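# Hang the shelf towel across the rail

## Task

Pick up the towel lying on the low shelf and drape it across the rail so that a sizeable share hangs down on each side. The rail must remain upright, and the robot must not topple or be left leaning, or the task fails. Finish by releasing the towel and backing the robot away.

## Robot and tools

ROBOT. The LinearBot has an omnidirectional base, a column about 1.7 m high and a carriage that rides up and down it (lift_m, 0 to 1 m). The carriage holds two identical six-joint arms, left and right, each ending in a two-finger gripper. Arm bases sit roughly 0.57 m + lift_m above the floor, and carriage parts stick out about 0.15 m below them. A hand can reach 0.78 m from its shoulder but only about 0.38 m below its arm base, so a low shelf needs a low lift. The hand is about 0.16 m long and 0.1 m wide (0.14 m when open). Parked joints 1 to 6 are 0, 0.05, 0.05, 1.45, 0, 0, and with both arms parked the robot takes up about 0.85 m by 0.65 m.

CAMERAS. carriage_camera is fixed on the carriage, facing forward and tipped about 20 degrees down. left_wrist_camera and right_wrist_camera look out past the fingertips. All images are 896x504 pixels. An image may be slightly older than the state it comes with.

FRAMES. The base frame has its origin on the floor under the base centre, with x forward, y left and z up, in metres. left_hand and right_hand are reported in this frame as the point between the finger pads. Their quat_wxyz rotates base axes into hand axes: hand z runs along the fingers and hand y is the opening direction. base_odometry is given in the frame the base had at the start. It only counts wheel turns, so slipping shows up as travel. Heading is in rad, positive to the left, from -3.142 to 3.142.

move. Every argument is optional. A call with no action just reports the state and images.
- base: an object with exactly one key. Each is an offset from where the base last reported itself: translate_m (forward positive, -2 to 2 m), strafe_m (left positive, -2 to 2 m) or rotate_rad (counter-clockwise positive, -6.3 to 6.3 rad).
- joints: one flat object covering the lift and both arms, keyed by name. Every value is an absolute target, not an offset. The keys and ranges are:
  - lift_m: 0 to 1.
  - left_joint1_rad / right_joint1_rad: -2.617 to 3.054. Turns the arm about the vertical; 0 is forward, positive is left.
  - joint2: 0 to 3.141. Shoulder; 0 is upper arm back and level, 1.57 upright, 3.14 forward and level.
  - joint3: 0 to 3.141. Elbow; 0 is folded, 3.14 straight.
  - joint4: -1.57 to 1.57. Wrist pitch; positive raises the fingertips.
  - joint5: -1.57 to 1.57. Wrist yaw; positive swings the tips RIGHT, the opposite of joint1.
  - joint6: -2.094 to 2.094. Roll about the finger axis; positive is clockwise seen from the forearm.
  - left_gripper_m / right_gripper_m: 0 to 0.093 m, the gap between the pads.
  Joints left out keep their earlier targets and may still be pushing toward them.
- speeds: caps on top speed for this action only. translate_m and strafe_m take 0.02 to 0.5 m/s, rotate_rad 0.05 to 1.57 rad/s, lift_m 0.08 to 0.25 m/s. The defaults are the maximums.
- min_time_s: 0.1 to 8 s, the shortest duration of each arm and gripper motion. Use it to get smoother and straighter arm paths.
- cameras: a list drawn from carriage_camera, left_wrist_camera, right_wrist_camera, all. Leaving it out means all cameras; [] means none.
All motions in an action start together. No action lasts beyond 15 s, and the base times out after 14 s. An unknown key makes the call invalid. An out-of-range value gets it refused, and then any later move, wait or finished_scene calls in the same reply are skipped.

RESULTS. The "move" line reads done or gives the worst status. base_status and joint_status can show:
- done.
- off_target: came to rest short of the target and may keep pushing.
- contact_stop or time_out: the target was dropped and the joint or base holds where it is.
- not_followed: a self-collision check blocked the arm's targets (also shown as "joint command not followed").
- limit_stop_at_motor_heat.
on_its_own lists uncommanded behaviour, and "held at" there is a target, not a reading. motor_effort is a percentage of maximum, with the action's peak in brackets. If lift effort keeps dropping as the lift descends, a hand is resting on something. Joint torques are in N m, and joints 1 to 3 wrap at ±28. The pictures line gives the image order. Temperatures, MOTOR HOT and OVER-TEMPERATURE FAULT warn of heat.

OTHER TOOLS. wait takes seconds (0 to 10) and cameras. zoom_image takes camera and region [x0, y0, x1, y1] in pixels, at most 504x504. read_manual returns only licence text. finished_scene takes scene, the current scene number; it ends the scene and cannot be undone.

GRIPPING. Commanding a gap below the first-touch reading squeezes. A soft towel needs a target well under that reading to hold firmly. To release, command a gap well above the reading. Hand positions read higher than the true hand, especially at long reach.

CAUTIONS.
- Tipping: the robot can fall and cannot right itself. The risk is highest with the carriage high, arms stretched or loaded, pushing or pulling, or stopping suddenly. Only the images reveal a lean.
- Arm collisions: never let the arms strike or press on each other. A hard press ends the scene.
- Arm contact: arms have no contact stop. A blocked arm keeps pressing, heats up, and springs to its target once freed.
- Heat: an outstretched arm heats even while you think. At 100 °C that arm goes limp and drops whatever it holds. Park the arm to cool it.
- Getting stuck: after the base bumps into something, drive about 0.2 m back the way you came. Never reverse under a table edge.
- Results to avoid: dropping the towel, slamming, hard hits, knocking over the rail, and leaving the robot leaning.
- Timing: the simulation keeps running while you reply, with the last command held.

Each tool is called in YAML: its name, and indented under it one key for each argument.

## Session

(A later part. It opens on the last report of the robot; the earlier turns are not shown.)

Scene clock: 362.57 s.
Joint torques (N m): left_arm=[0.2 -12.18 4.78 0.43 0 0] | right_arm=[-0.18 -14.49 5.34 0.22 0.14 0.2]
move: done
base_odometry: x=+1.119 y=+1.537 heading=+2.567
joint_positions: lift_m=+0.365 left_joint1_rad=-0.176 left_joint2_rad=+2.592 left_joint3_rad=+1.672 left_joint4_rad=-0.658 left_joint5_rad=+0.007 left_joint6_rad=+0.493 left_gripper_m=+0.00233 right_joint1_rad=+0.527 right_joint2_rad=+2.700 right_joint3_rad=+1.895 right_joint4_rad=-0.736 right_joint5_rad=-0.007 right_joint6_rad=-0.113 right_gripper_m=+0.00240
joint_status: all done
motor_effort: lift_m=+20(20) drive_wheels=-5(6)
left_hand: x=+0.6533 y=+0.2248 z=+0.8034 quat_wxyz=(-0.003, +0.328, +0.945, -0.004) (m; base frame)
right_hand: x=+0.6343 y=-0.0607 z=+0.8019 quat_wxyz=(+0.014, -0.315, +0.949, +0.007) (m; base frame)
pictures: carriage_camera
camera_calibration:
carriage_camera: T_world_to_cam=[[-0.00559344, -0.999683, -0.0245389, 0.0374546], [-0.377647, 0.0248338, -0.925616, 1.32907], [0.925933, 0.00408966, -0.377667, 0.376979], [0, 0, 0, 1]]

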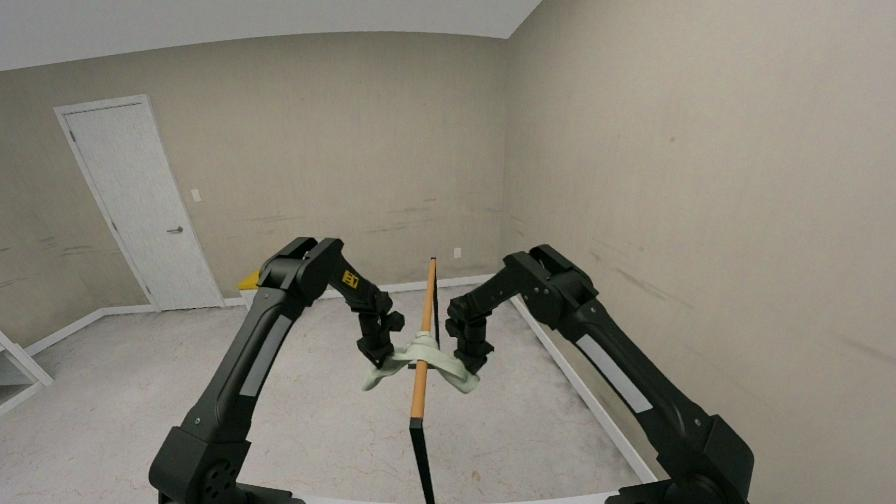

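zoom_image:
  camera: "carriage_camera"
  region: [330, 270, 520, 420]

move:
  joints: {"left_gripper_m": 0.05, "right_gripper_m": 0.05}
  min_time_s: 2

Scaled by 2.653 from the camera's 896x504 image, which has a finer 1280x720 frame.

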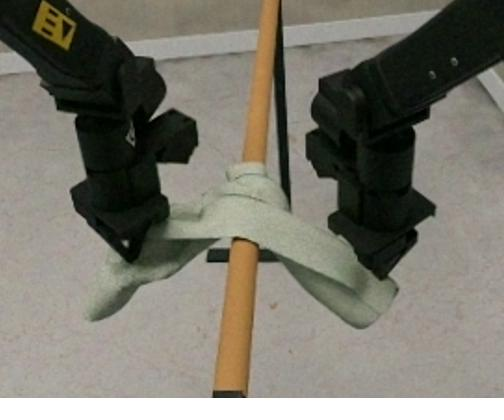

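Scene clock: 367.10 s.
Joint torques (N m): left_arm=[0.21 -12.18 4.94 0.41 0 0] | right_arm=[-0.21 -14.41 5.31 0.2 0.14 0.21]
move: done
base_odometry: x=+1.119 y=+1.537 heading=+2.567
joint_positions: lift_m=+0.365 left_joint1_rad=-0.176 left_joint2_rad=+2.592 left_joint3_rad=+1.672 left_joint4_rad=-0.658 left_joint5_rad=+0.007 left_joint6_rad=+0.493 left_gripper_m=+0.04994 right_joint1_rad=+0.527 right_joint2_rad=+2.700 right_joint3_rad=+1.895 right_joint4_rad=-0.736 right_joint5_rad=-0.007 right_joint6_rad=-0.113 right_gripper_m=+0.04989
joint_status: all done
motor_effort: lift_m=+20(20) drive_wheels=+5(6)
left_hand: x=+0.6533 y=+0.2248 z=+0.8034 quat_wxyz=(-0.003, +0.328, +0.945, -0.004) (m; base frame)
right_hand: x=+0.6343 y=-0.0608 z=+0.8019 quat_wxyz=(+0.014, -0.315, +0.949, +0.006) (m; base frame)
pictures: carriage_camera, left_wrist_camera, right_wrist_camera
camera_calibration:
carriage_camera: T_world_to_cam=[[-0.00559344, -0.999683, -0.0245389, 0.0374546], [-0.377647, 0.0248338, -0.925616, 1.32907], [0.925933, 0.00408966, -0.377667, 0.376979], [0, 0, 0, 1]]
left_wrist_camera: T_world_to_cam=[[-0.637046, -0.770218, 0.0306185, 0.563396], [-0.609064, 0.527307, 0.592444, -0.194678], [-0.472456, 0.358765, -0.80503, 0.995568], [0, 0, 0, 1]]
right_wrist_camera: T_world_to_cam=[[0.580303, -0.811981, -0.0627349, -0.357782], [-0.659609, -0.51379, 0.548576, -0.0407112], [-0.477666, -0.27696, -0.833744, 1.08138], [0, 0, 0, 1]]

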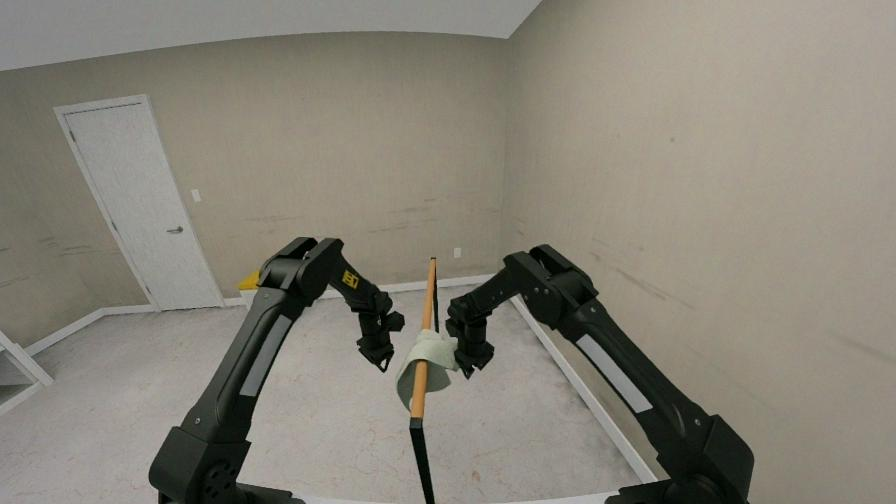

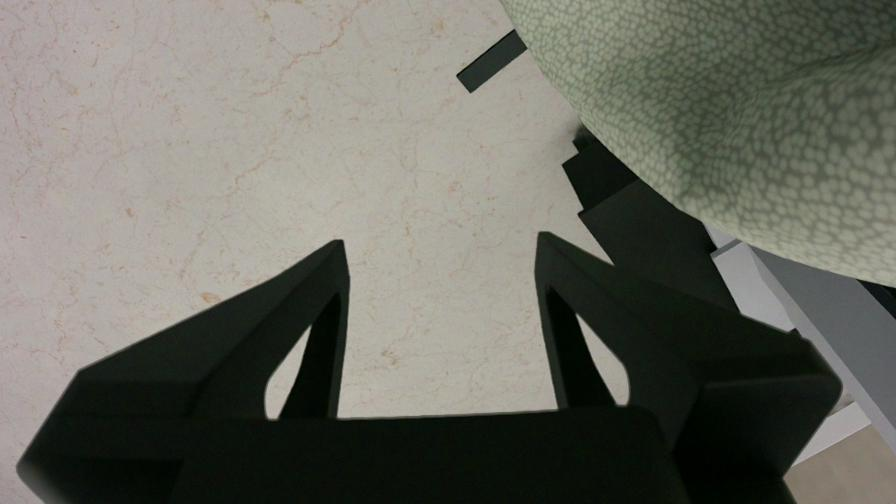

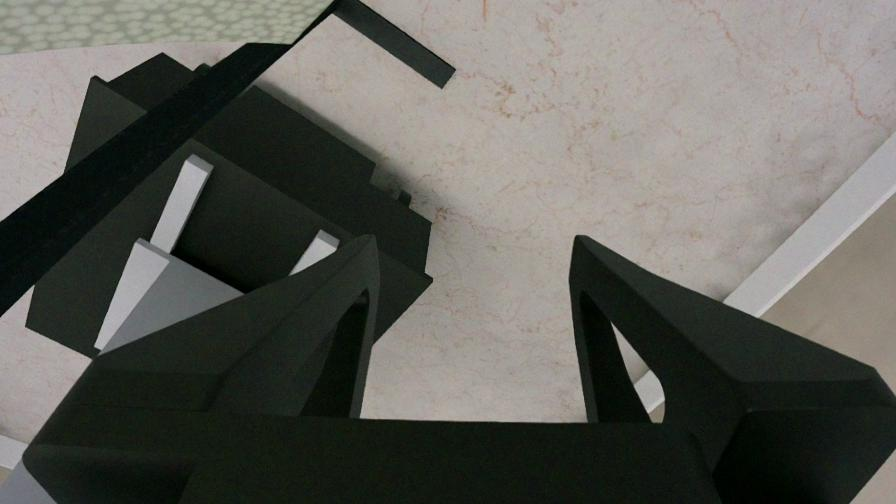

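zoom_image:
  camera: "carriage_camera"
  region: [350, 290, 500, 430]

move:
  joints: {"lift_m": 0.6}
  speeds: {"lift_m": 0.1}

Scaled by 3.360 from the camera's 896x504 image, which has a finer 1280x720 frame.

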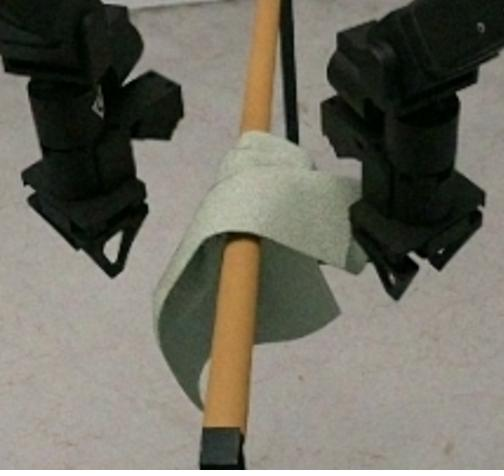

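Scene clock: 375.40 s.
Joint torques (N m): left_arm=[0.25 -12.34 4.97 0.4 0.01 0.02] | right_arm=[-0.39 -14.57 5.42 0.22 0.14 0.2]
move: done
base_odometry: x=+1.119 y=+1.537 heading=+2.567
joint_positions: lift_m=+0.600 left_joint1_rad=-0.176 left_joint2_rad=+2.593 left_joint3_rad=+1.671 left_joint4_rad=-0.658 left_joint5_rad=+0.007 left_joint6_rad=+0.493 left_gripper_m=+0.04994 right_joint1_rad=+0.527 right_joint2_rad=+2.702 right_joint3_rad=+1.894 right_joint4_rad=-0.741 right_joint5_rad=-0.007 right_joint6_rad=-0.113 right_gripper_m=+0.04989
joint_status: all done
motor_effort: lift_m=+24(30) drive_wheels=+5(6)
left_hand: x=+0.6528 y=+0.2249 z=+1.0373 quat_wxyz=(-0.004, +0.328, +0.945, -0.004) (m; base frame)
right_hand: x=+0.6325 y=-0.0618 z=+1.0353 quat_wxyz=(+0.010, -0.315, +0.949, +0.006) (m; base frame)
pictures: carriage_camera, left_wrist_camera, right_wrist_camera
camera_calibration:
carriage_camera: T_world_to_cam=[[-0.00559344, -0.999683, -0.0245389, 0.0432082], [-0.377647, 0.0248338, -0.925616, 1.5461], [0.925933, 0.00408966, -0.377667, 0.465532], [0, 0, 0, 1]]
left_wrist_camera: T_world_to_cam=[[-0.636999, -0.770226, 0.03137, 0.555199], [-0.608173, 0.527148, 0.593499, -0.33522], [-0.473665, 0.35898, -0.804223, 1.18354], [0, 0, 0, 1]]
right_wrist_camera: T_world_to_cam=[[0.579866, -0.812235, -0.0634764, -0.341915], [-0.655788, -0.511565, 0.555196, -0.179633], [-0.483422, -0.280312, -0.829294, 1.27363], [0, 0, 0, 1]]

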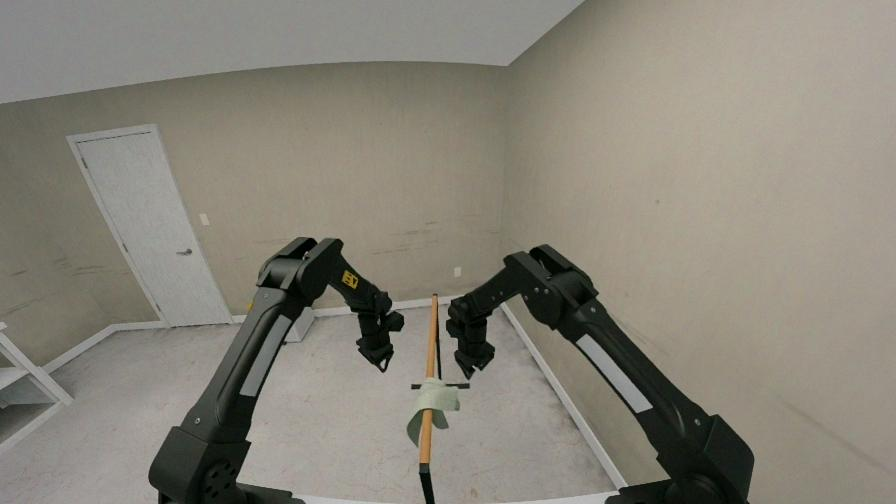

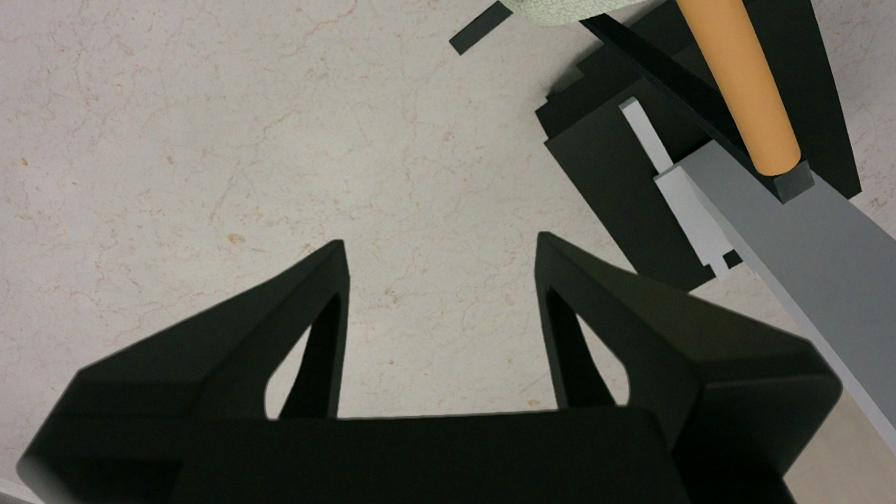

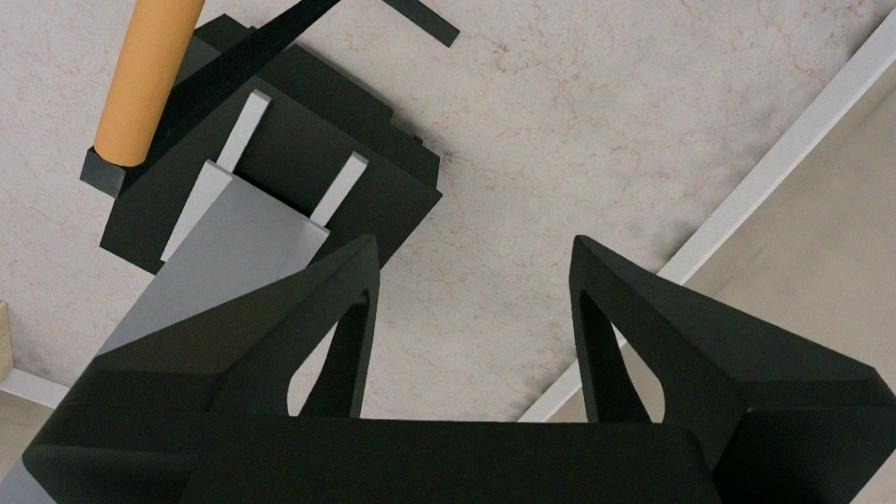

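move:
  base: {"translate_m": -0.45}
  speeds: {"translate_m": 0.2}
  cameras: ["carriage_camera"]

zoom_image:
  camera: "carriage_camera"
  region: [330, 270, 530, 430]

Scene clock: 383.13 s.
Joint torques (N m): left_arm=[0.03 -12.31 4.93 0.41 0.02 0] | right_arm=[0.08 -14.72 5.39 0.23 0.11 0.22]
move: done
base_odometry: x=+1.497 y=+1.293 heading=+2.567
base_status: done
joint_positions: lift_m=+0.600 left_joint1_rad=-0.175 left_joint2_rad=+2.593 left_joint3_rad=+1.671 left_joint4_rad=-0.658 left_joint5_rad=+0.006 left_joint6_rad=+0.493 left_gripper_m=+0.04994 right_joint1_rad=+0.526 right_joint2_rad=+2.702 right_joint3_rad=+1.894 right_joint4_rad=-0.741 right_joint5_rad=-0.006 right_joint6_rad=-0.113 right_gripper_m=+0.04989
motor_effort: lift_m=+24(25) drive_wheels=-1(13)
left_hand: x=+0.6531 y=+0.2256 z=+1.0373 quat_wxyz=(-0.004, +0.327, +0.945, -0.004) (m; base frame)
right_hand: x=+0.6328 y=-0.0626 z=+1.0353 quat_wxyz=(+0.010, -0.314, +0.949, +0.005) (m; base frame)
pictures: carriage_camera
camera_calibration:
carriage_camera: T_world_to_cam=[[-0.00559344, -0.999683, -0.0245389, 0.0432082], [-0.377647, 0.0248338, -0.925616, 1.5461], [0.925933, 0.00408966, -0.377667, 0.465532], [0, 0, 0, 1]]

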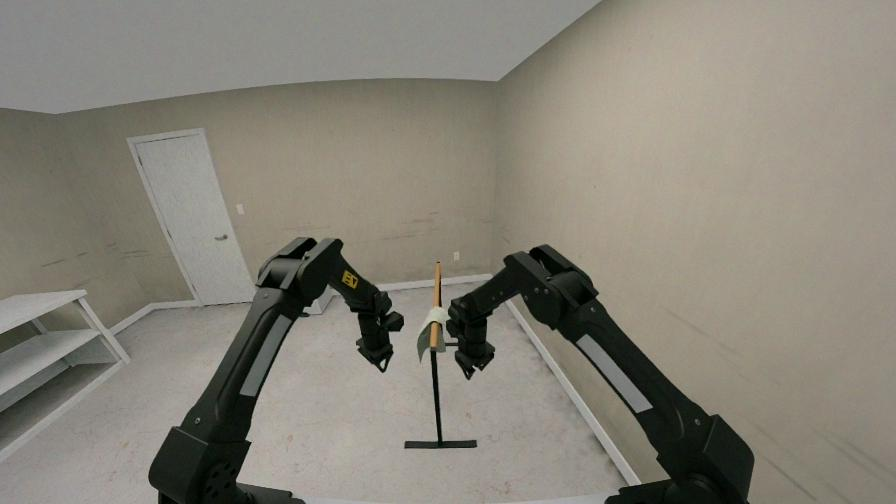

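Scaled by 2.520 from the camera's 896x504 image, which has a finer 1280x720 frame.

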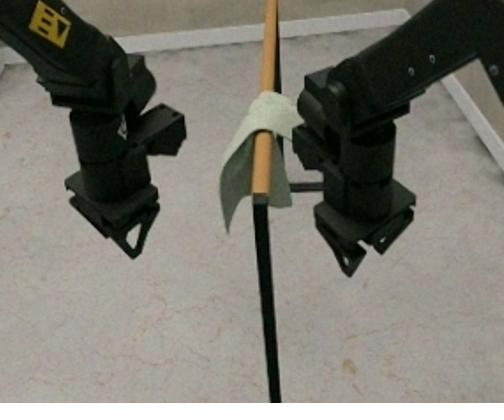

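move:
  base: {"translate_m": -0.15}
  joints: {"left_joint1_rad": 0, "left_joint2_rad": 0.05, "left_joint3_rad": 0.05, "left_joint4_rad": 1.45, "left_joint5_rad": 0, "left_joint6_rad": 0, "right_joint1_rad": 0, "right_joint2_rad": 0.05, "right_joint3_rad": 0.05, "right_joint4_rad": 1.45, "right_joint5_rad": 0, "right_joint6_rad": 0, "lift_m": 0.35}
  speeds: {"translate_m": 0.2}
  min_time_s: 3
  cameras: ["carriage_camera"]

zoom_image:
  camera: "carriage_camera"
  region: [360, 250, 520, 410]

Scene clock: 390.20 s.
Joint torques (N m): left_arm=[0.27 2.82 4.85 0.13 -0.04 -0.19] | right_arm=[-0.91 2.78 4.86 0.1 0.13 0.2]
move: done
base_odometry: x=+1.623 y=+1.211 heading=+2.566
base_status: done
joint_positions: lift_m=+0.350 left_joint1_rad=-0.006 left_joint2_rad=+0.060 left_joint3_rad=+0.060 left_joint4_rad=+1.430 left_joint5_rad=+0.006 left_joint6_rad=+0.010 left_gripper_m=+0.04995 right_joint1_rad=+0.007 right_joint2_rad=+0.062 right_joint3_rad=+0.061 right_joint4_rad=+1.433 right_joint5_rad=-0.005 right_joint6_rad=-0.014 right_gripper_m=+0.04989
joint_status: all done
motor_effort: lift_m=+20(20) drive_wheels=-1(11)
left_hand: x=+0.2572 y=+0.3016 z=+1.3742 quat_wxyz=(+0.997, +0.004, +0.071, +0.002) (m; base frame)
right_hand: x=+0.2563 y=-0.3018 z=+1.3746 quat_wxyz=(+0.998, -0.003, +0.069, -0.003) (m; base frame)
pictures: carriage_camera
camera_calibration:
carriage_camera: T_world_to_cam=[[-0.00559344, -0.999683, -0.0245389, 0.0370875], [-0.377647, 0.0248338, -0.925616, 1.31523], [0.925933, 0.00408966, -0.377667, 0.371331], [0, 0, 0, 1]]

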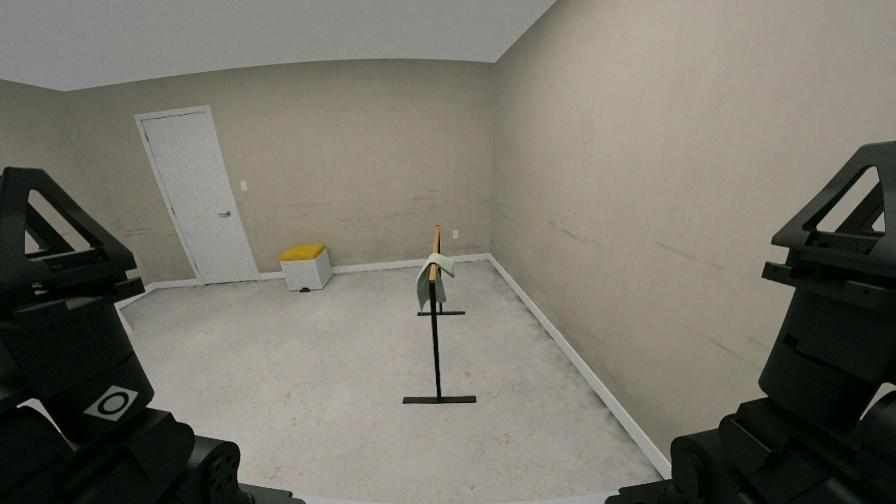

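Scaled by 3.150 from the camera's 896x504 image, which has a finer 1280x720 frame.

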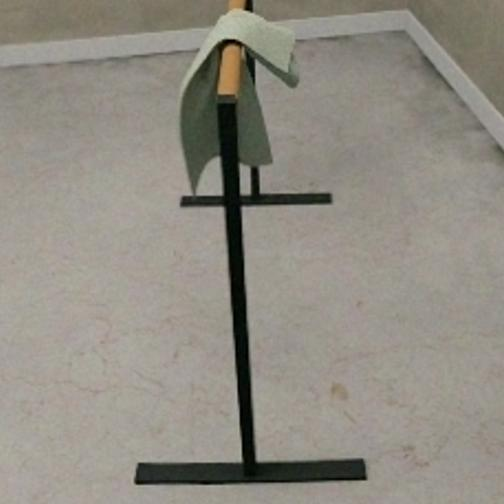

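move:
  base: {"strafe_m": -0.4}
  speeds: {"strafe_m": 0.2}
  cameras: ["carriage_camera"]

zoom_image:
  camera: "carriage_camera"
  region: [300, 220, 460, 380]

Scene clock: 400.60 s.
Joint torques (N m): left_arm=[0.29 2.85 4.88 0.11 0 -0.18] | right_arm=[-0.7 2.76 4.89 0.02 0.1 0.21]
move: done
base_odometry: x=+1.841 y=+1.547 heading=+2.566
base_status: done
joint_positions: lift_m=+0.350 left_joint1_rad=-0.006 left_joint2_rad=+0.060 left_joint3_rad=+0.059 left_joint4_rad=+1.432 left_joint5_rad=+0.006 left_joint6_rad=+0.010 left_gripper_m=+0.04995 right_joint1_rad=+0.006 right_joint2_rad=+0.062 right_joint3_rad=+0.061 right_joint4_rad=+1.435 right_joint5_rad=-0.004 right_joint6_rad=-0.013 right_gripper_m=+0.04989
motor_effort: lift_m=+20(20) drive_wheels=-2(8)
left_hand: x=+0.2567 y=+0.3017 z=+1.3741 quat_wxyz=(+0.998, +0.003, +0.070, +0.002) (m; base frame)
right_hand: x=+0.2559 y=-0.3019 z=+1.3746 quat_wxyz=(+0.998, -0.003, +0.068, -0.003) (m; base frame)
pictures: carriage_camera
camera_calibration:
carriage_camera: T_world_to_cam=[[-0.00559344, -0.999683, -0.0245389, 0.0370875], [-0.377647, 0.0248338, -0.925616, 1.31523], [0.925933, 0.00408966, -0.377667, 0.371331], [0, 0, 0, 1]]

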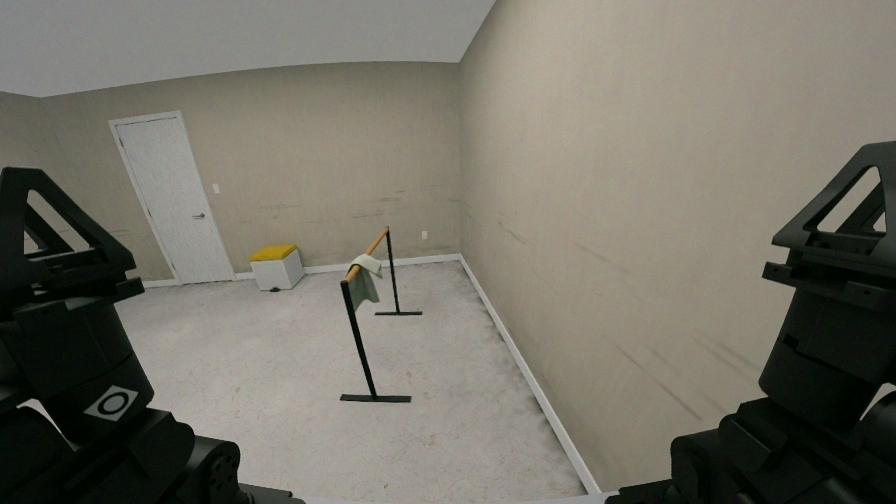

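Scaled by 3.150 from the camera's 896x504 image, which has a finer 1280x720 frame.

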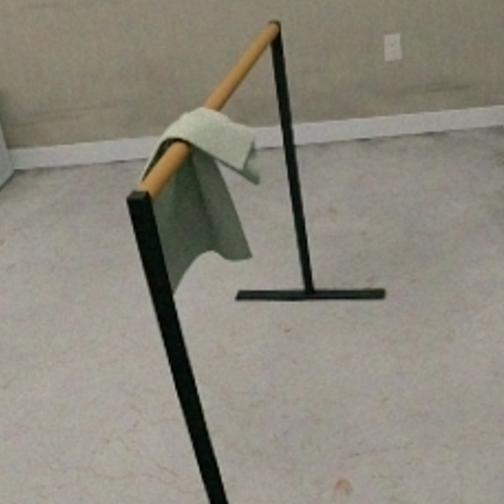

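move:
  base: {"rotate_rad": 0.75}
  speeds: {"rotate_rad": 0.6}
  cameras: []

move:
  base: {"strafe_m": -0.35}
  speeds: {"strafe_m": 0.2}
  cameras: ["carriage_camera"]

zoom_image:
  camera: "carriage_camera"
  region: [400, 220, 600, 400]

Scene clock: 435.80 s.
move: done
base_status: done
motor_effort: lift_m=+20(20) drive_wheels=+7(11)
pictures: none

Scene clock: 438.87 s.
Joint torques (N m): left_arm=[0.28 2.76 4.9 0.07 -0.04 -0.18] | right_arm=[-0.68 2.77 4.92 -0.02 0.08 0.21]
move: done
base_odometry: x=+1.780 y=+1.892 heading=-2.966
base_status: done
joint_positions: lift_m=+0.350 left_joint1_rad=-0.006 left_joint2_rad=+0.060 left_joint3_rad=+0.058 left_joint4_rad=+1.436 left_joint5_rad=+0.005 left_joint6_rad=+0.009 left_gripper_m=+0.04995 right_joint1_rad=+0.005 right_joint2_rad=+0.062 right_joint3_rad=+0.061 right_joint4_rad=+1.440 right_joint5_rad=-0.004 right_joint6_rad=-0.013 right_gripper_m=+0.04989
motor_effort: lift_m=+20(20) drive_wheels=-6(15)
left_hand: x=+0.2560 y=+0.3018 z=+1.3740 quat_wxyz=(+0.998, +0.003, +0.068, +0.001) (m; base frame)
right_hand: x=+0.2547 y=-0.3021 z=+1.3748 quat_wxyz=(+0.998, -0.002, +0.066, -0.004) (m; base frame)
pictures: carriage_camera
camera_calibration:
carriage_camera: T_world_to_cam=[[-0.00559344, -0.999683, -0.0245389, 0.0370875], [-0.377647, 0.0248338, -0.925616, 1.31523], [0.925933, 0.00408966, -0.377667, 0.371331], [0, 0, 0, 1]]

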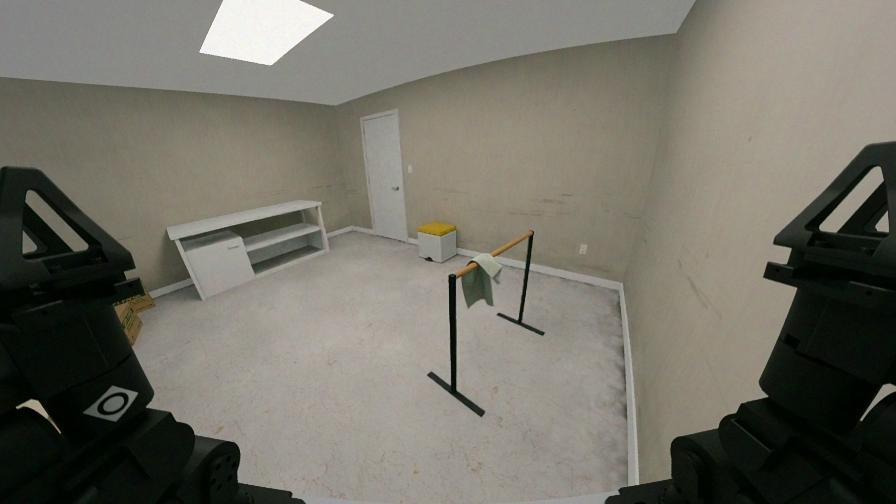

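Scaled by 2.520 from the camera's 896x504 image, which has a finer 1280x720 frame.

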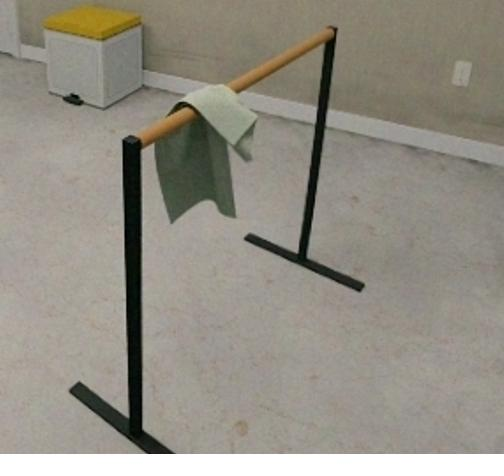

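move:
  base: {"translate_m": 0.43}
  speeds: {"translate_m": 0.2}
  cameras: ["carriage_camera"]

zoom_image:
  camera: "carriage_camera"
  region: [420, 240, 620, 440]

Scene clock: 469.43 s.
Joint torques (N m): left_arm=[0.28 3 4.85 0.05 -0.04 -0.17] | right_arm=[-0.72 2.86 4.89 -0.06 0.12 0.2]
move: done
base_odometry: x=+1.356 y=+1.817 heading=-2.967
base_status: done
joint_positions: lift_m=+0.350 left_joint1_rad=-0.006 left_joint2_rad=+0.059 left_joint3_rad=+0.058 left_joint4_rad=+1.440 left_joint5_rad=+0.005 left_joint6_rad=+0.009 left_gripper_m=+0.04995 right_joint1_rad=+0.005 right_joint2_rad=+0.062 right_joint3_rad=+0.061 right_joint4_rad=+1.442 right_joint5_rad=-0.004 right_joint6_rad=-0.013 right_gripper_m=+0.04989
motor_effort: lift_m=+20(20) drive_wheels=-4(11)
left_hand: x=+0.2547 y=+0.3018 z=+1.3742 quat_wxyz=(+0.998, +0.003, +0.066, +0.001) (m; base frame)
right_hand: x=+0.2542 y=-0.3021 z=+1.3748 quat_wxyz=(+0.998, -0.002, +0.065, -0.004) (m; base frame)
pictures: carriage_camera
camera_calibration:
carriage_camera: T_world_to_cam=[[-0.00559344, -0.999683, -0.0245389, 0.0370875], [-0.377647, 0.0248338, -0.925616, 1.31523], [0.925933, 0.00408966, -0.377667, 0.371331], [0, 0, 0, 1]]

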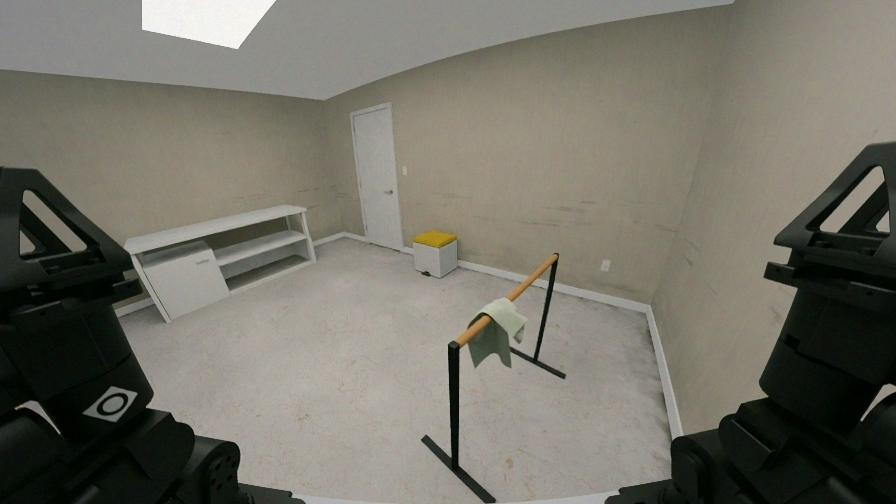

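Scaled by 2.520 from the camera's 896x504 image, which has a finer 1280x720 frame.

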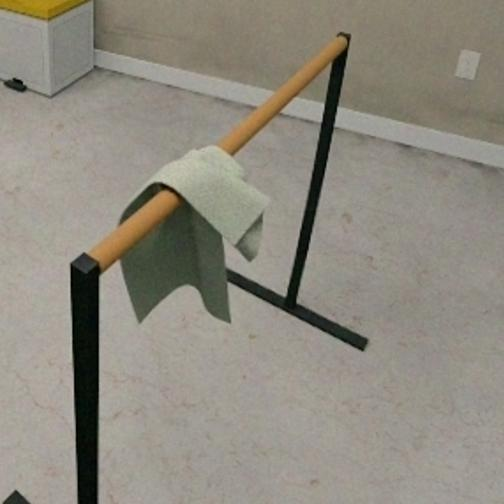

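zoom_image:
  camera: "carriage_camera"
  region: [455, 285, 545, 375]

Scaled by 5.600 from the camera's 896x504 image, which has a finer 1280x720 frame.

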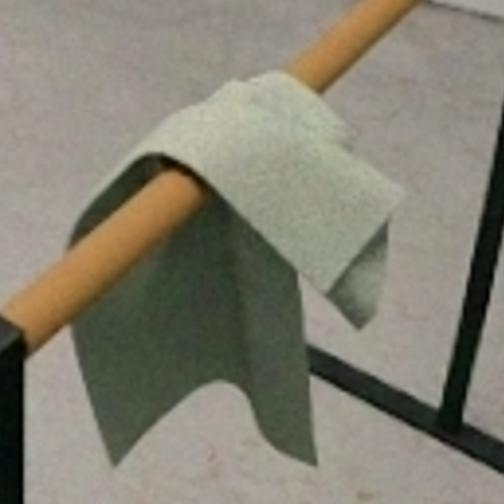

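move:
  joints: {"lift_m": 0.0, "right_joint1_rad": -0.349, "right_joint2_rad": 2.342, "right_joint3_rad": 1.233, "right_joint4_rad": 1.509, "right_joint5_rad": -1.177, "right_joint6_rad": -1.571, "right_gripper_m": 0.06}
  min_time_s: 4

Scene clock: 521.90 s.
Joint torques (N m): left_arm=[0.24 3.08 5.34 0.03 -0.04 -0.17] | right_arm=[-0.88 -10.82 6.8 1.43 0.21 0]
move: done
base_odometry: x=+1.356 y=+1.817 heading=-2.967
joint_positions: lift_m=+0.003 left_joint1_rad=-0.006 left_joint2_rad=+0.058 left_joint3_rad=+0.054 left_joint4_rad=+1.440 left_joint5_rad=+0.005 left_joint6_rad=+0.009 left_gripper_m=+0.04995 right_joint1_rad=-0.342 right_joint2_rad=+2.317 right_joint3_rad=+1.215 right_joint4_rad=+1.498 right_joint5_rad=-1.165 right_joint6_rad=-1.556 right_gripper_m=+0.05987
joint_status: all done
joint sent to its limit — lift_m, lower limit.
motor_effort: lift_m=+19(20) drive_wheels=+4(5)
left_hand: x=+0.2557 y=+0.3018 z=+1.0256 quat_wxyz=(+0.998, +0.003, +0.068, +0.001) (m; base frame)
right_hand: x=+0.7396 y=-0.3199 z=+0.7648 quat_wxyz=(+0.653, -0.640, +0.119, -0.387) (m; base frame)
pictures: carriage_camera, left_wrist_camera, right_wrist_camera
camera_calibration:
carriage_camera: T_world_to_cam=[[-0.00559344, -0.999683, -0.0245389, 0.0285681], [-0.377647, 0.0248338, -0.925616, 0.993871], [0.925933, 0.00408966, -0.377667, 0.240212], [0, 0, 0, 1]]
left_wrist_camera: T_world_to_cam=[[0.0214339, -0.999321, -0.0299737, 0.325476], [0.719552, 0.036234, -0.693492, 0.518246], [0.694108, -0.00670339, 0.71984, -0.792955], [0, 0, 0, 1]]
right_wrist_camera: T_world_to_cam=[[-0.299069, 0.148319, 0.942634, -0.442952], [0.170767, -0.96358, 0.205794, -0.579932], [0.938827, 0.222518, 0.262848, -0.697512], [0, 0, 0, 1]]

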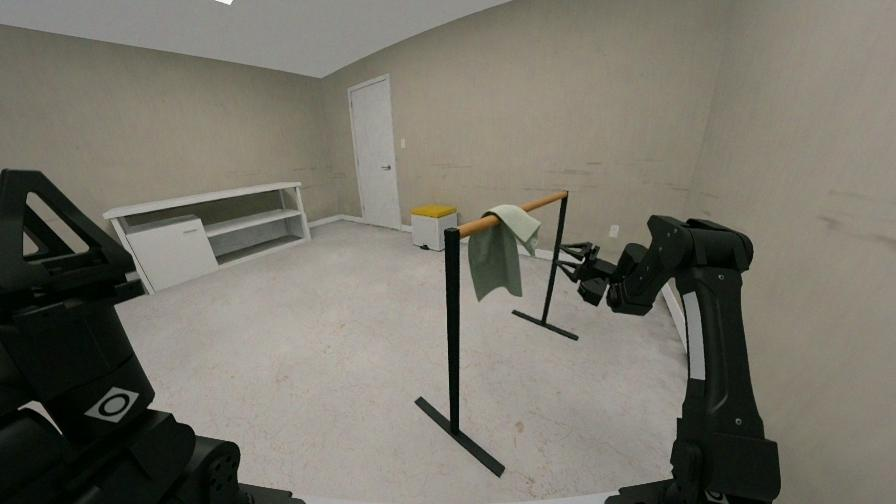

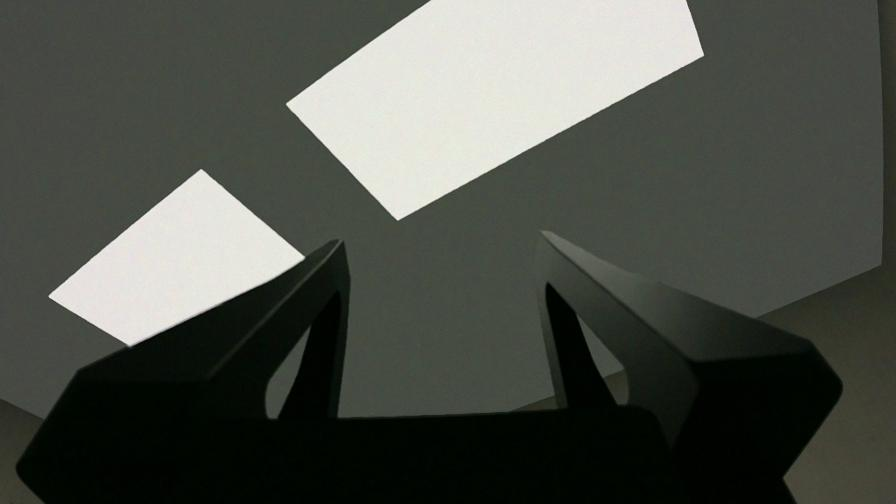

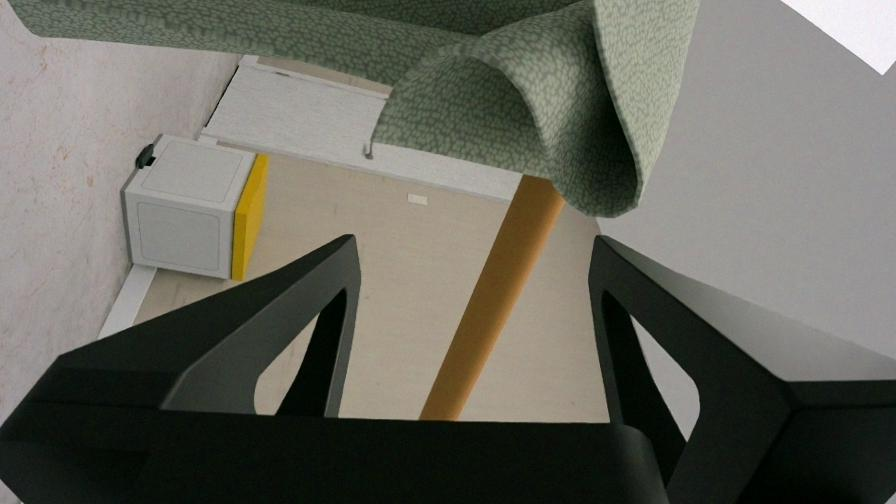

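zoom_image:
  camera: "right_wrist_camera"
  region: [330, 0, 770, 250]

zoom_image:
  camera: "carriage_camera"
  region: [440, 180, 640, 320]

Scaled by 1.145 from the camera's 896x504 image, which has a finer 1280x720 frame.

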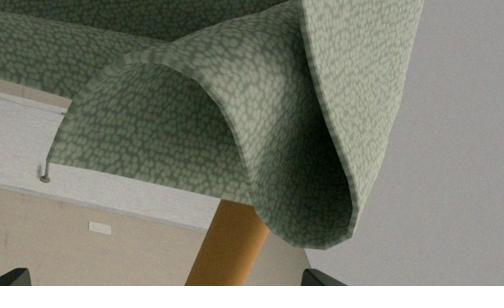

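Scaled by 2.520 from the camera's 896x504 image, which has a finer 1280x720 frame.

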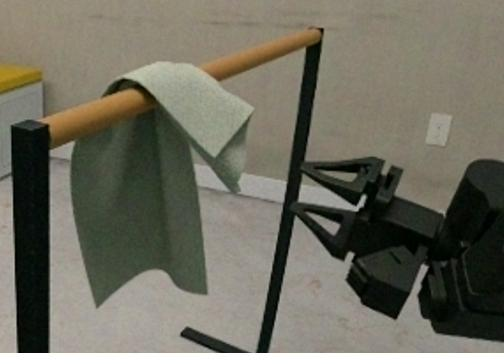

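move:
  joints: {"lift_m": 0.06, "right_joint1_rad": -0.312, "right_joint2_rad": 2.322, "right_joint3_rad": 1.25, "right_joint4_rad": 1.478, "right_joint5_rad": -1.139, "right_joint6_rad": -2.05, "right_gripper_m": 0.065}
  min_time_s: 2
  cameras: ["carriage_camera", "right_wrist_camera"]

zoom_image:
  camera: "carriage_camera"
  region: [440, 180, 640, 320]

Scene clock: 563.90 s.
Joint torques (N m): left_arm=[0.31 3.14 5.39 0.02 -0.02 -0.16] | right_arm=[0.5 -14 6.87 1.14 0.41 0.02]
move: done
base_odometry: x=+1.356 y=+1.817 heading=-2.967
joint_positions: lift_m=+0.060 left_joint1_rad=-0.006 left_joint2_rad=+0.057 left_joint3_rad=+0.052 left_joint4_rad=+1.440 left_joint5_rad=+0.005 left_joint6_rad=+0.009 left_gripper_m=+0.04995 right_joint1_rad=-0.319 right_joint2_rad=+2.331 right_joint3_rad=+1.232 right_joint4_rad=+1.498 right_joint5_rad=-1.148 right_joint6_rad=-2.035 right_gripper_m=+0.06487
joint_status: all done
motor_effort: lift_m=+25(30) drive_wheels=+4(5)
left_hand: x=+0.2560 y=+0.3018 z=+1.0819 quat_wxyz=(+0.998, +0.003, +0.068, +0.001) (m; base frame)
right_hand: x=+0.7447 y=-0.3109 z=+0.8210 quat_wxyz=(+0.546, -0.647, -0.038, -0.531) (m; base frame)
pictures: carriage_camera, right_wrist_camera
camera_calibration:
carriage_camera: T_world_to_cam=[[-0.00559344, -0.999683, -0.0245389, 0.0299556], [-0.377647, 0.0248338, -0.925616, 1.04621], [0.925933, 0.00408966, -0.377667, 0.261567], [0, 0, 0, 1]]
right_wrist_camera: T_world_to_cam=[[-0.580484, 0.432954, 0.68963, 0.0100676], [-0.0257325, -0.856259, 0.515905, -0.658592], [0.813865, 0.281729, 0.508186, -0.809016], [0, 0, 0, 1]]

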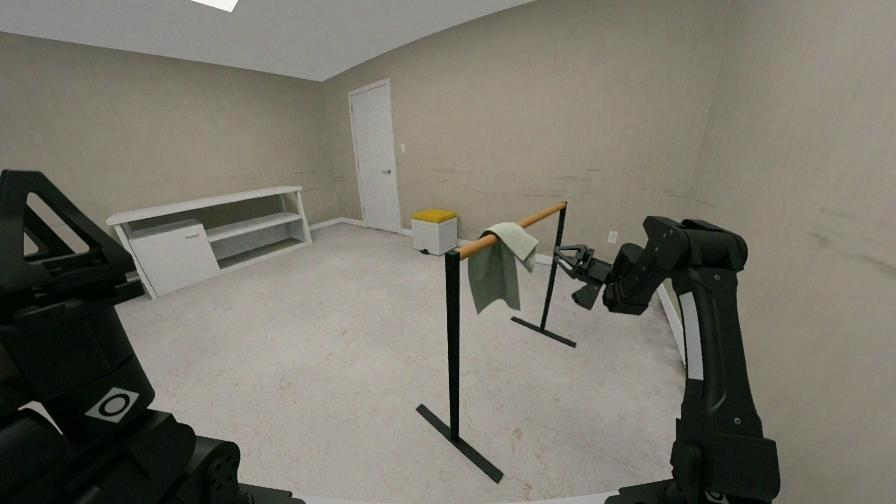

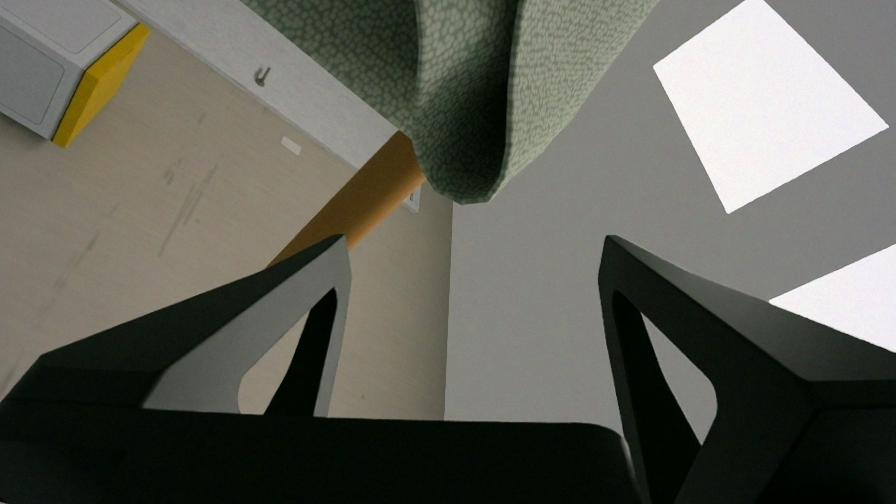

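Scaled by 2.520 from the camera's 896x504 image, which has a finer 1280x720 frame.

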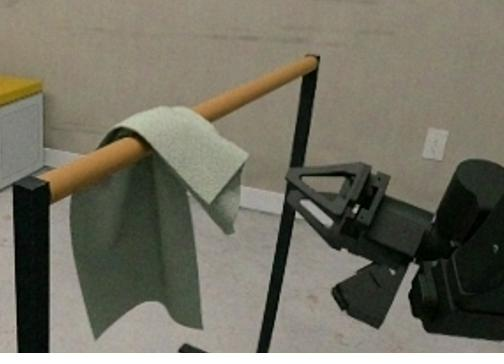

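move:
  joints: {"right_joint1_rad": -0.151, "right_joint2_rad": 2.378, "right_joint3_rad": 1.439, "right_joint4_rad": 1.22, "right_joint5_rad": -0.986, "right_joint6_rad": -2.05}
  min_time_s: 2.5
  cameras: ["carriage_camera", "right_wrist_camera"]

zoom_image:
  camera: "carriage_camera"
  region: [440, 180, 640, 320]

Scene clock: 583.13 s.
Joint torques (N m): left_arm=[0.27 3.08 5.38 0.02 -0.04 -0.18] | right_arm=[0.4 -11.64 7.99 1.28 0.33 -0.01]
move: done
base_odometry: x=+1.356 y=+1.817 heading=-2.967
joint_positions: lift_m=+0.060 left_joint1_rad=-0.006 left_joint2_rad=+0.057 left_joint3_rad=+0.052 left_joint4_rad=+1.440 left_joint5_rad=+0.005 left_joint6_rad=+0.009 left_gripper_m=+0.04995 right_joint1_rad=-0.157 right_joint2_rad=+2.349 right_joint3_rad=+1.419 right_joint4_rad=+1.241 right_joint5_rad=-0.995 right_joint6_rad=-2.036 right_gripper_m=+0.06487
joint_status: all done
motor_effort: lift_m=+25(25) drive_wheels=+4(5)
left_hand: x=+0.2560 y=+0.3018 z=+1.0819 quat_wxyz=(+0.998, +0.003, +0.068, +0.001) (m; base frame)
right_hand: x=+0.7960 y=-0.2482 z=+0.8429 quat_wxyz=(+0.574, -0.646, -0.006, -0.503) (m; base frame)
pictures: carriage_camera, right_wrist_camera
camera_calibration:
carriage_camera: T_world_to_cam=[[-0.00559344, -0.999683, -0.0245389, 0.0299556], [-0.377647, 0.0248338, -0.925616, 1.04621], [0.925933, 0.00408966, -0.377667, 0.261567], [0, 0, 0, 1]]
right_wrist_camera: T_world_to_cam=[[-0.535427, 0.371183, 0.758644, -0.111753], [0.024857, -0.890934, 0.453452, -0.611132], [0.844216, 0.261648, 0.467803, -0.874697], [0, 0, 0, 1]]

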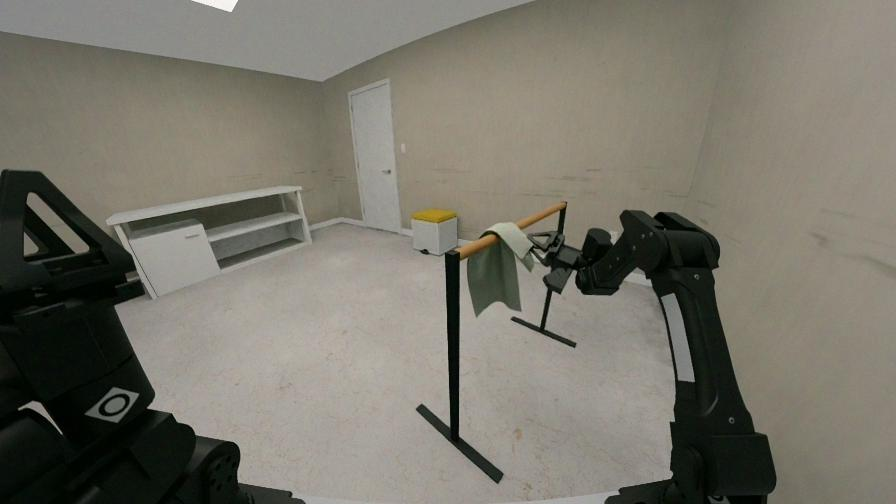

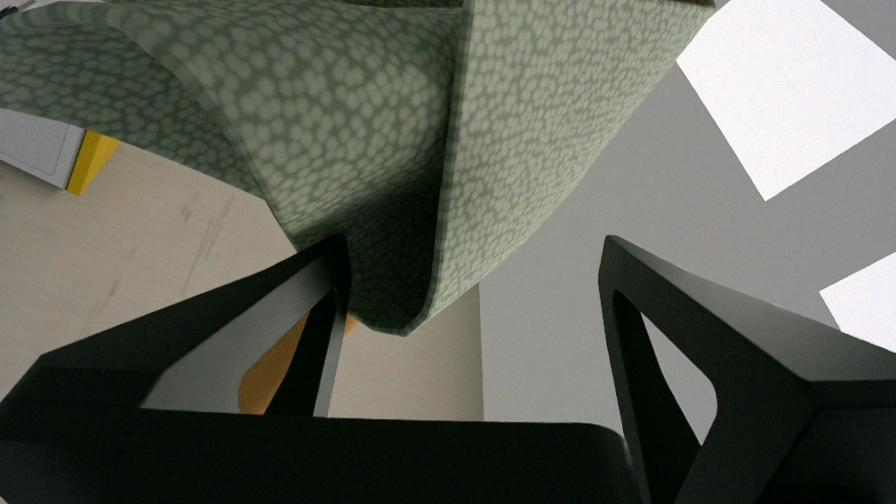

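Scaled by 2.520 from the camera's 896x504 image, which has a finer 1280x720 frame.

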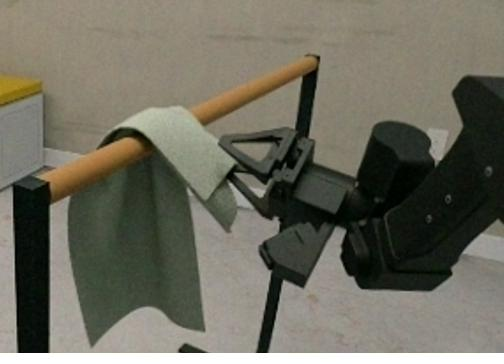

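move:
  joints: {"right_gripper_m": 0.0}
  min_time_s: 2
  cameras: ["carriage_camera", "right_wrist_camera"]

zoom_image:
  camera: "carriage_camera"
  region: [440, 180, 640, 320]

Scene clock: 592.00 s.
Joint torques (N m): left_arm=[0.25 3.21 5.41 0.02 -0.02 -0.17] | right_arm=[0.4 -11.67 7.91 1.31 0.34 -0.01]
move: done
base_odometry: x=+1.356 y=+1.817 heading=-2.967
joint_positions: lift_m=+0.060 left_joint1_rad=-0.006 left_joint2_rad=+0.057 left_joint3_rad=+0.052 left_joint4_rad=+1.440 left_joint5_rad=+0.005 left_joint6_rad=+0.009 left_gripper_m=+0.04995 right_joint1_rad=-0.157 right_joint2_rad=+2.349 right_joint3_rad=+1.419 right_joint4_rad=+1.240 right_joint5_rad=-0.994 right_joint6_rad=-2.037 right_gripper_m=+0.00173
joint_status: all done
motor_effort: lift_m=+25(25) drive_wheels=+4(5)
left_hand: x=+0.2560 y=+0.3018 z=+1.0819 quat_wxyz=(+0.998, +0.003, +0.068, +0.001) (m; base frame)
right_hand: x=+0.7962 y=-0.2483 z=+0.8429 quat_wxyz=(+0.574, -0.646, -0.005, -0.504) (m; base frame)
pictures: carriage_camera, right_wrist_camera
camera_calibration:
carriage_camera: T_world_to_cam=[[-0.00559344, -0.999683, -0.0245389, 0.0299556], [-0.377647, 0.0248338, -0.925616, 1.04621], [0.925933, 0.00408966, -0.377667, 0.261567], [0, 0, 0, 1]]
right_wrist_camera: T_world_to_cam=[[-0.534805, 0.371527, 0.758914, -0.112239], [0.0243491, -0.891001, 0.453349, -0.610747], [0.844624, 0.260932, 0.467465, -0.875043], [0, 0, 0, 1]]

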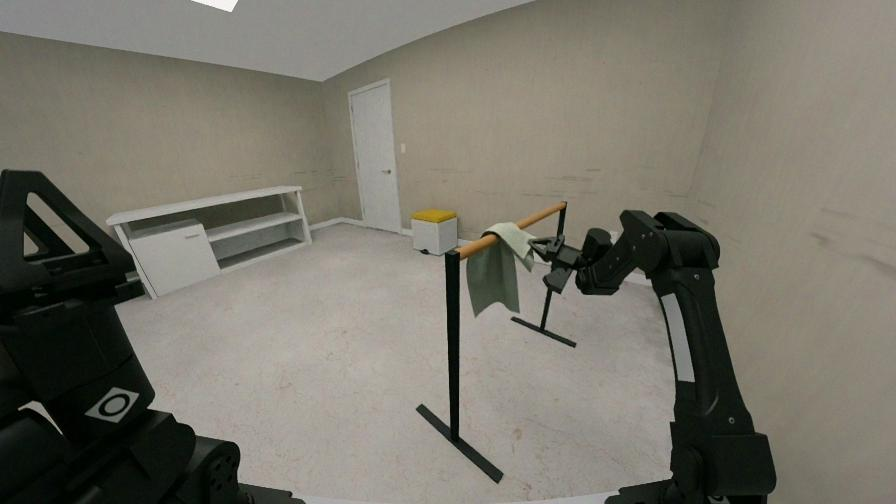

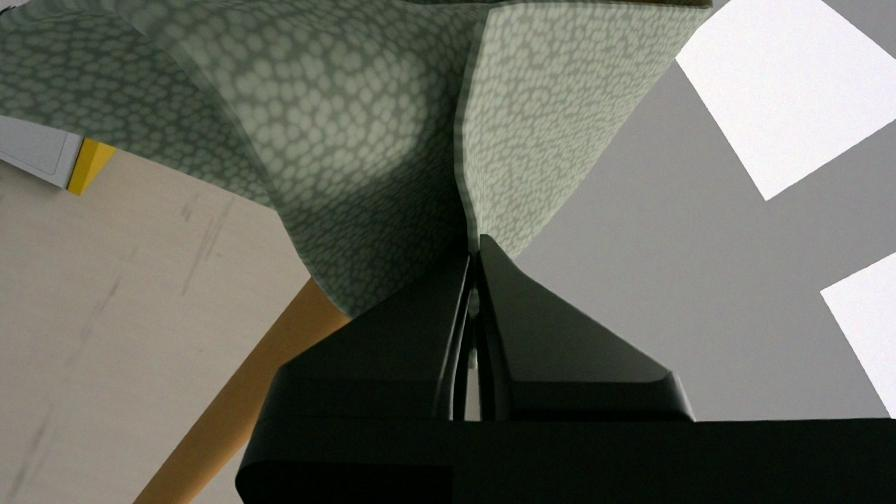

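Scaled by 2.520 from the camera's 896x504 image, which has a finer 1280x720 frame.

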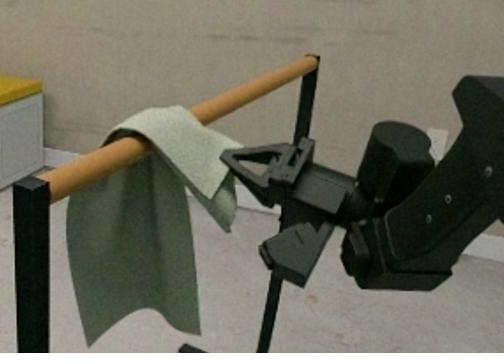

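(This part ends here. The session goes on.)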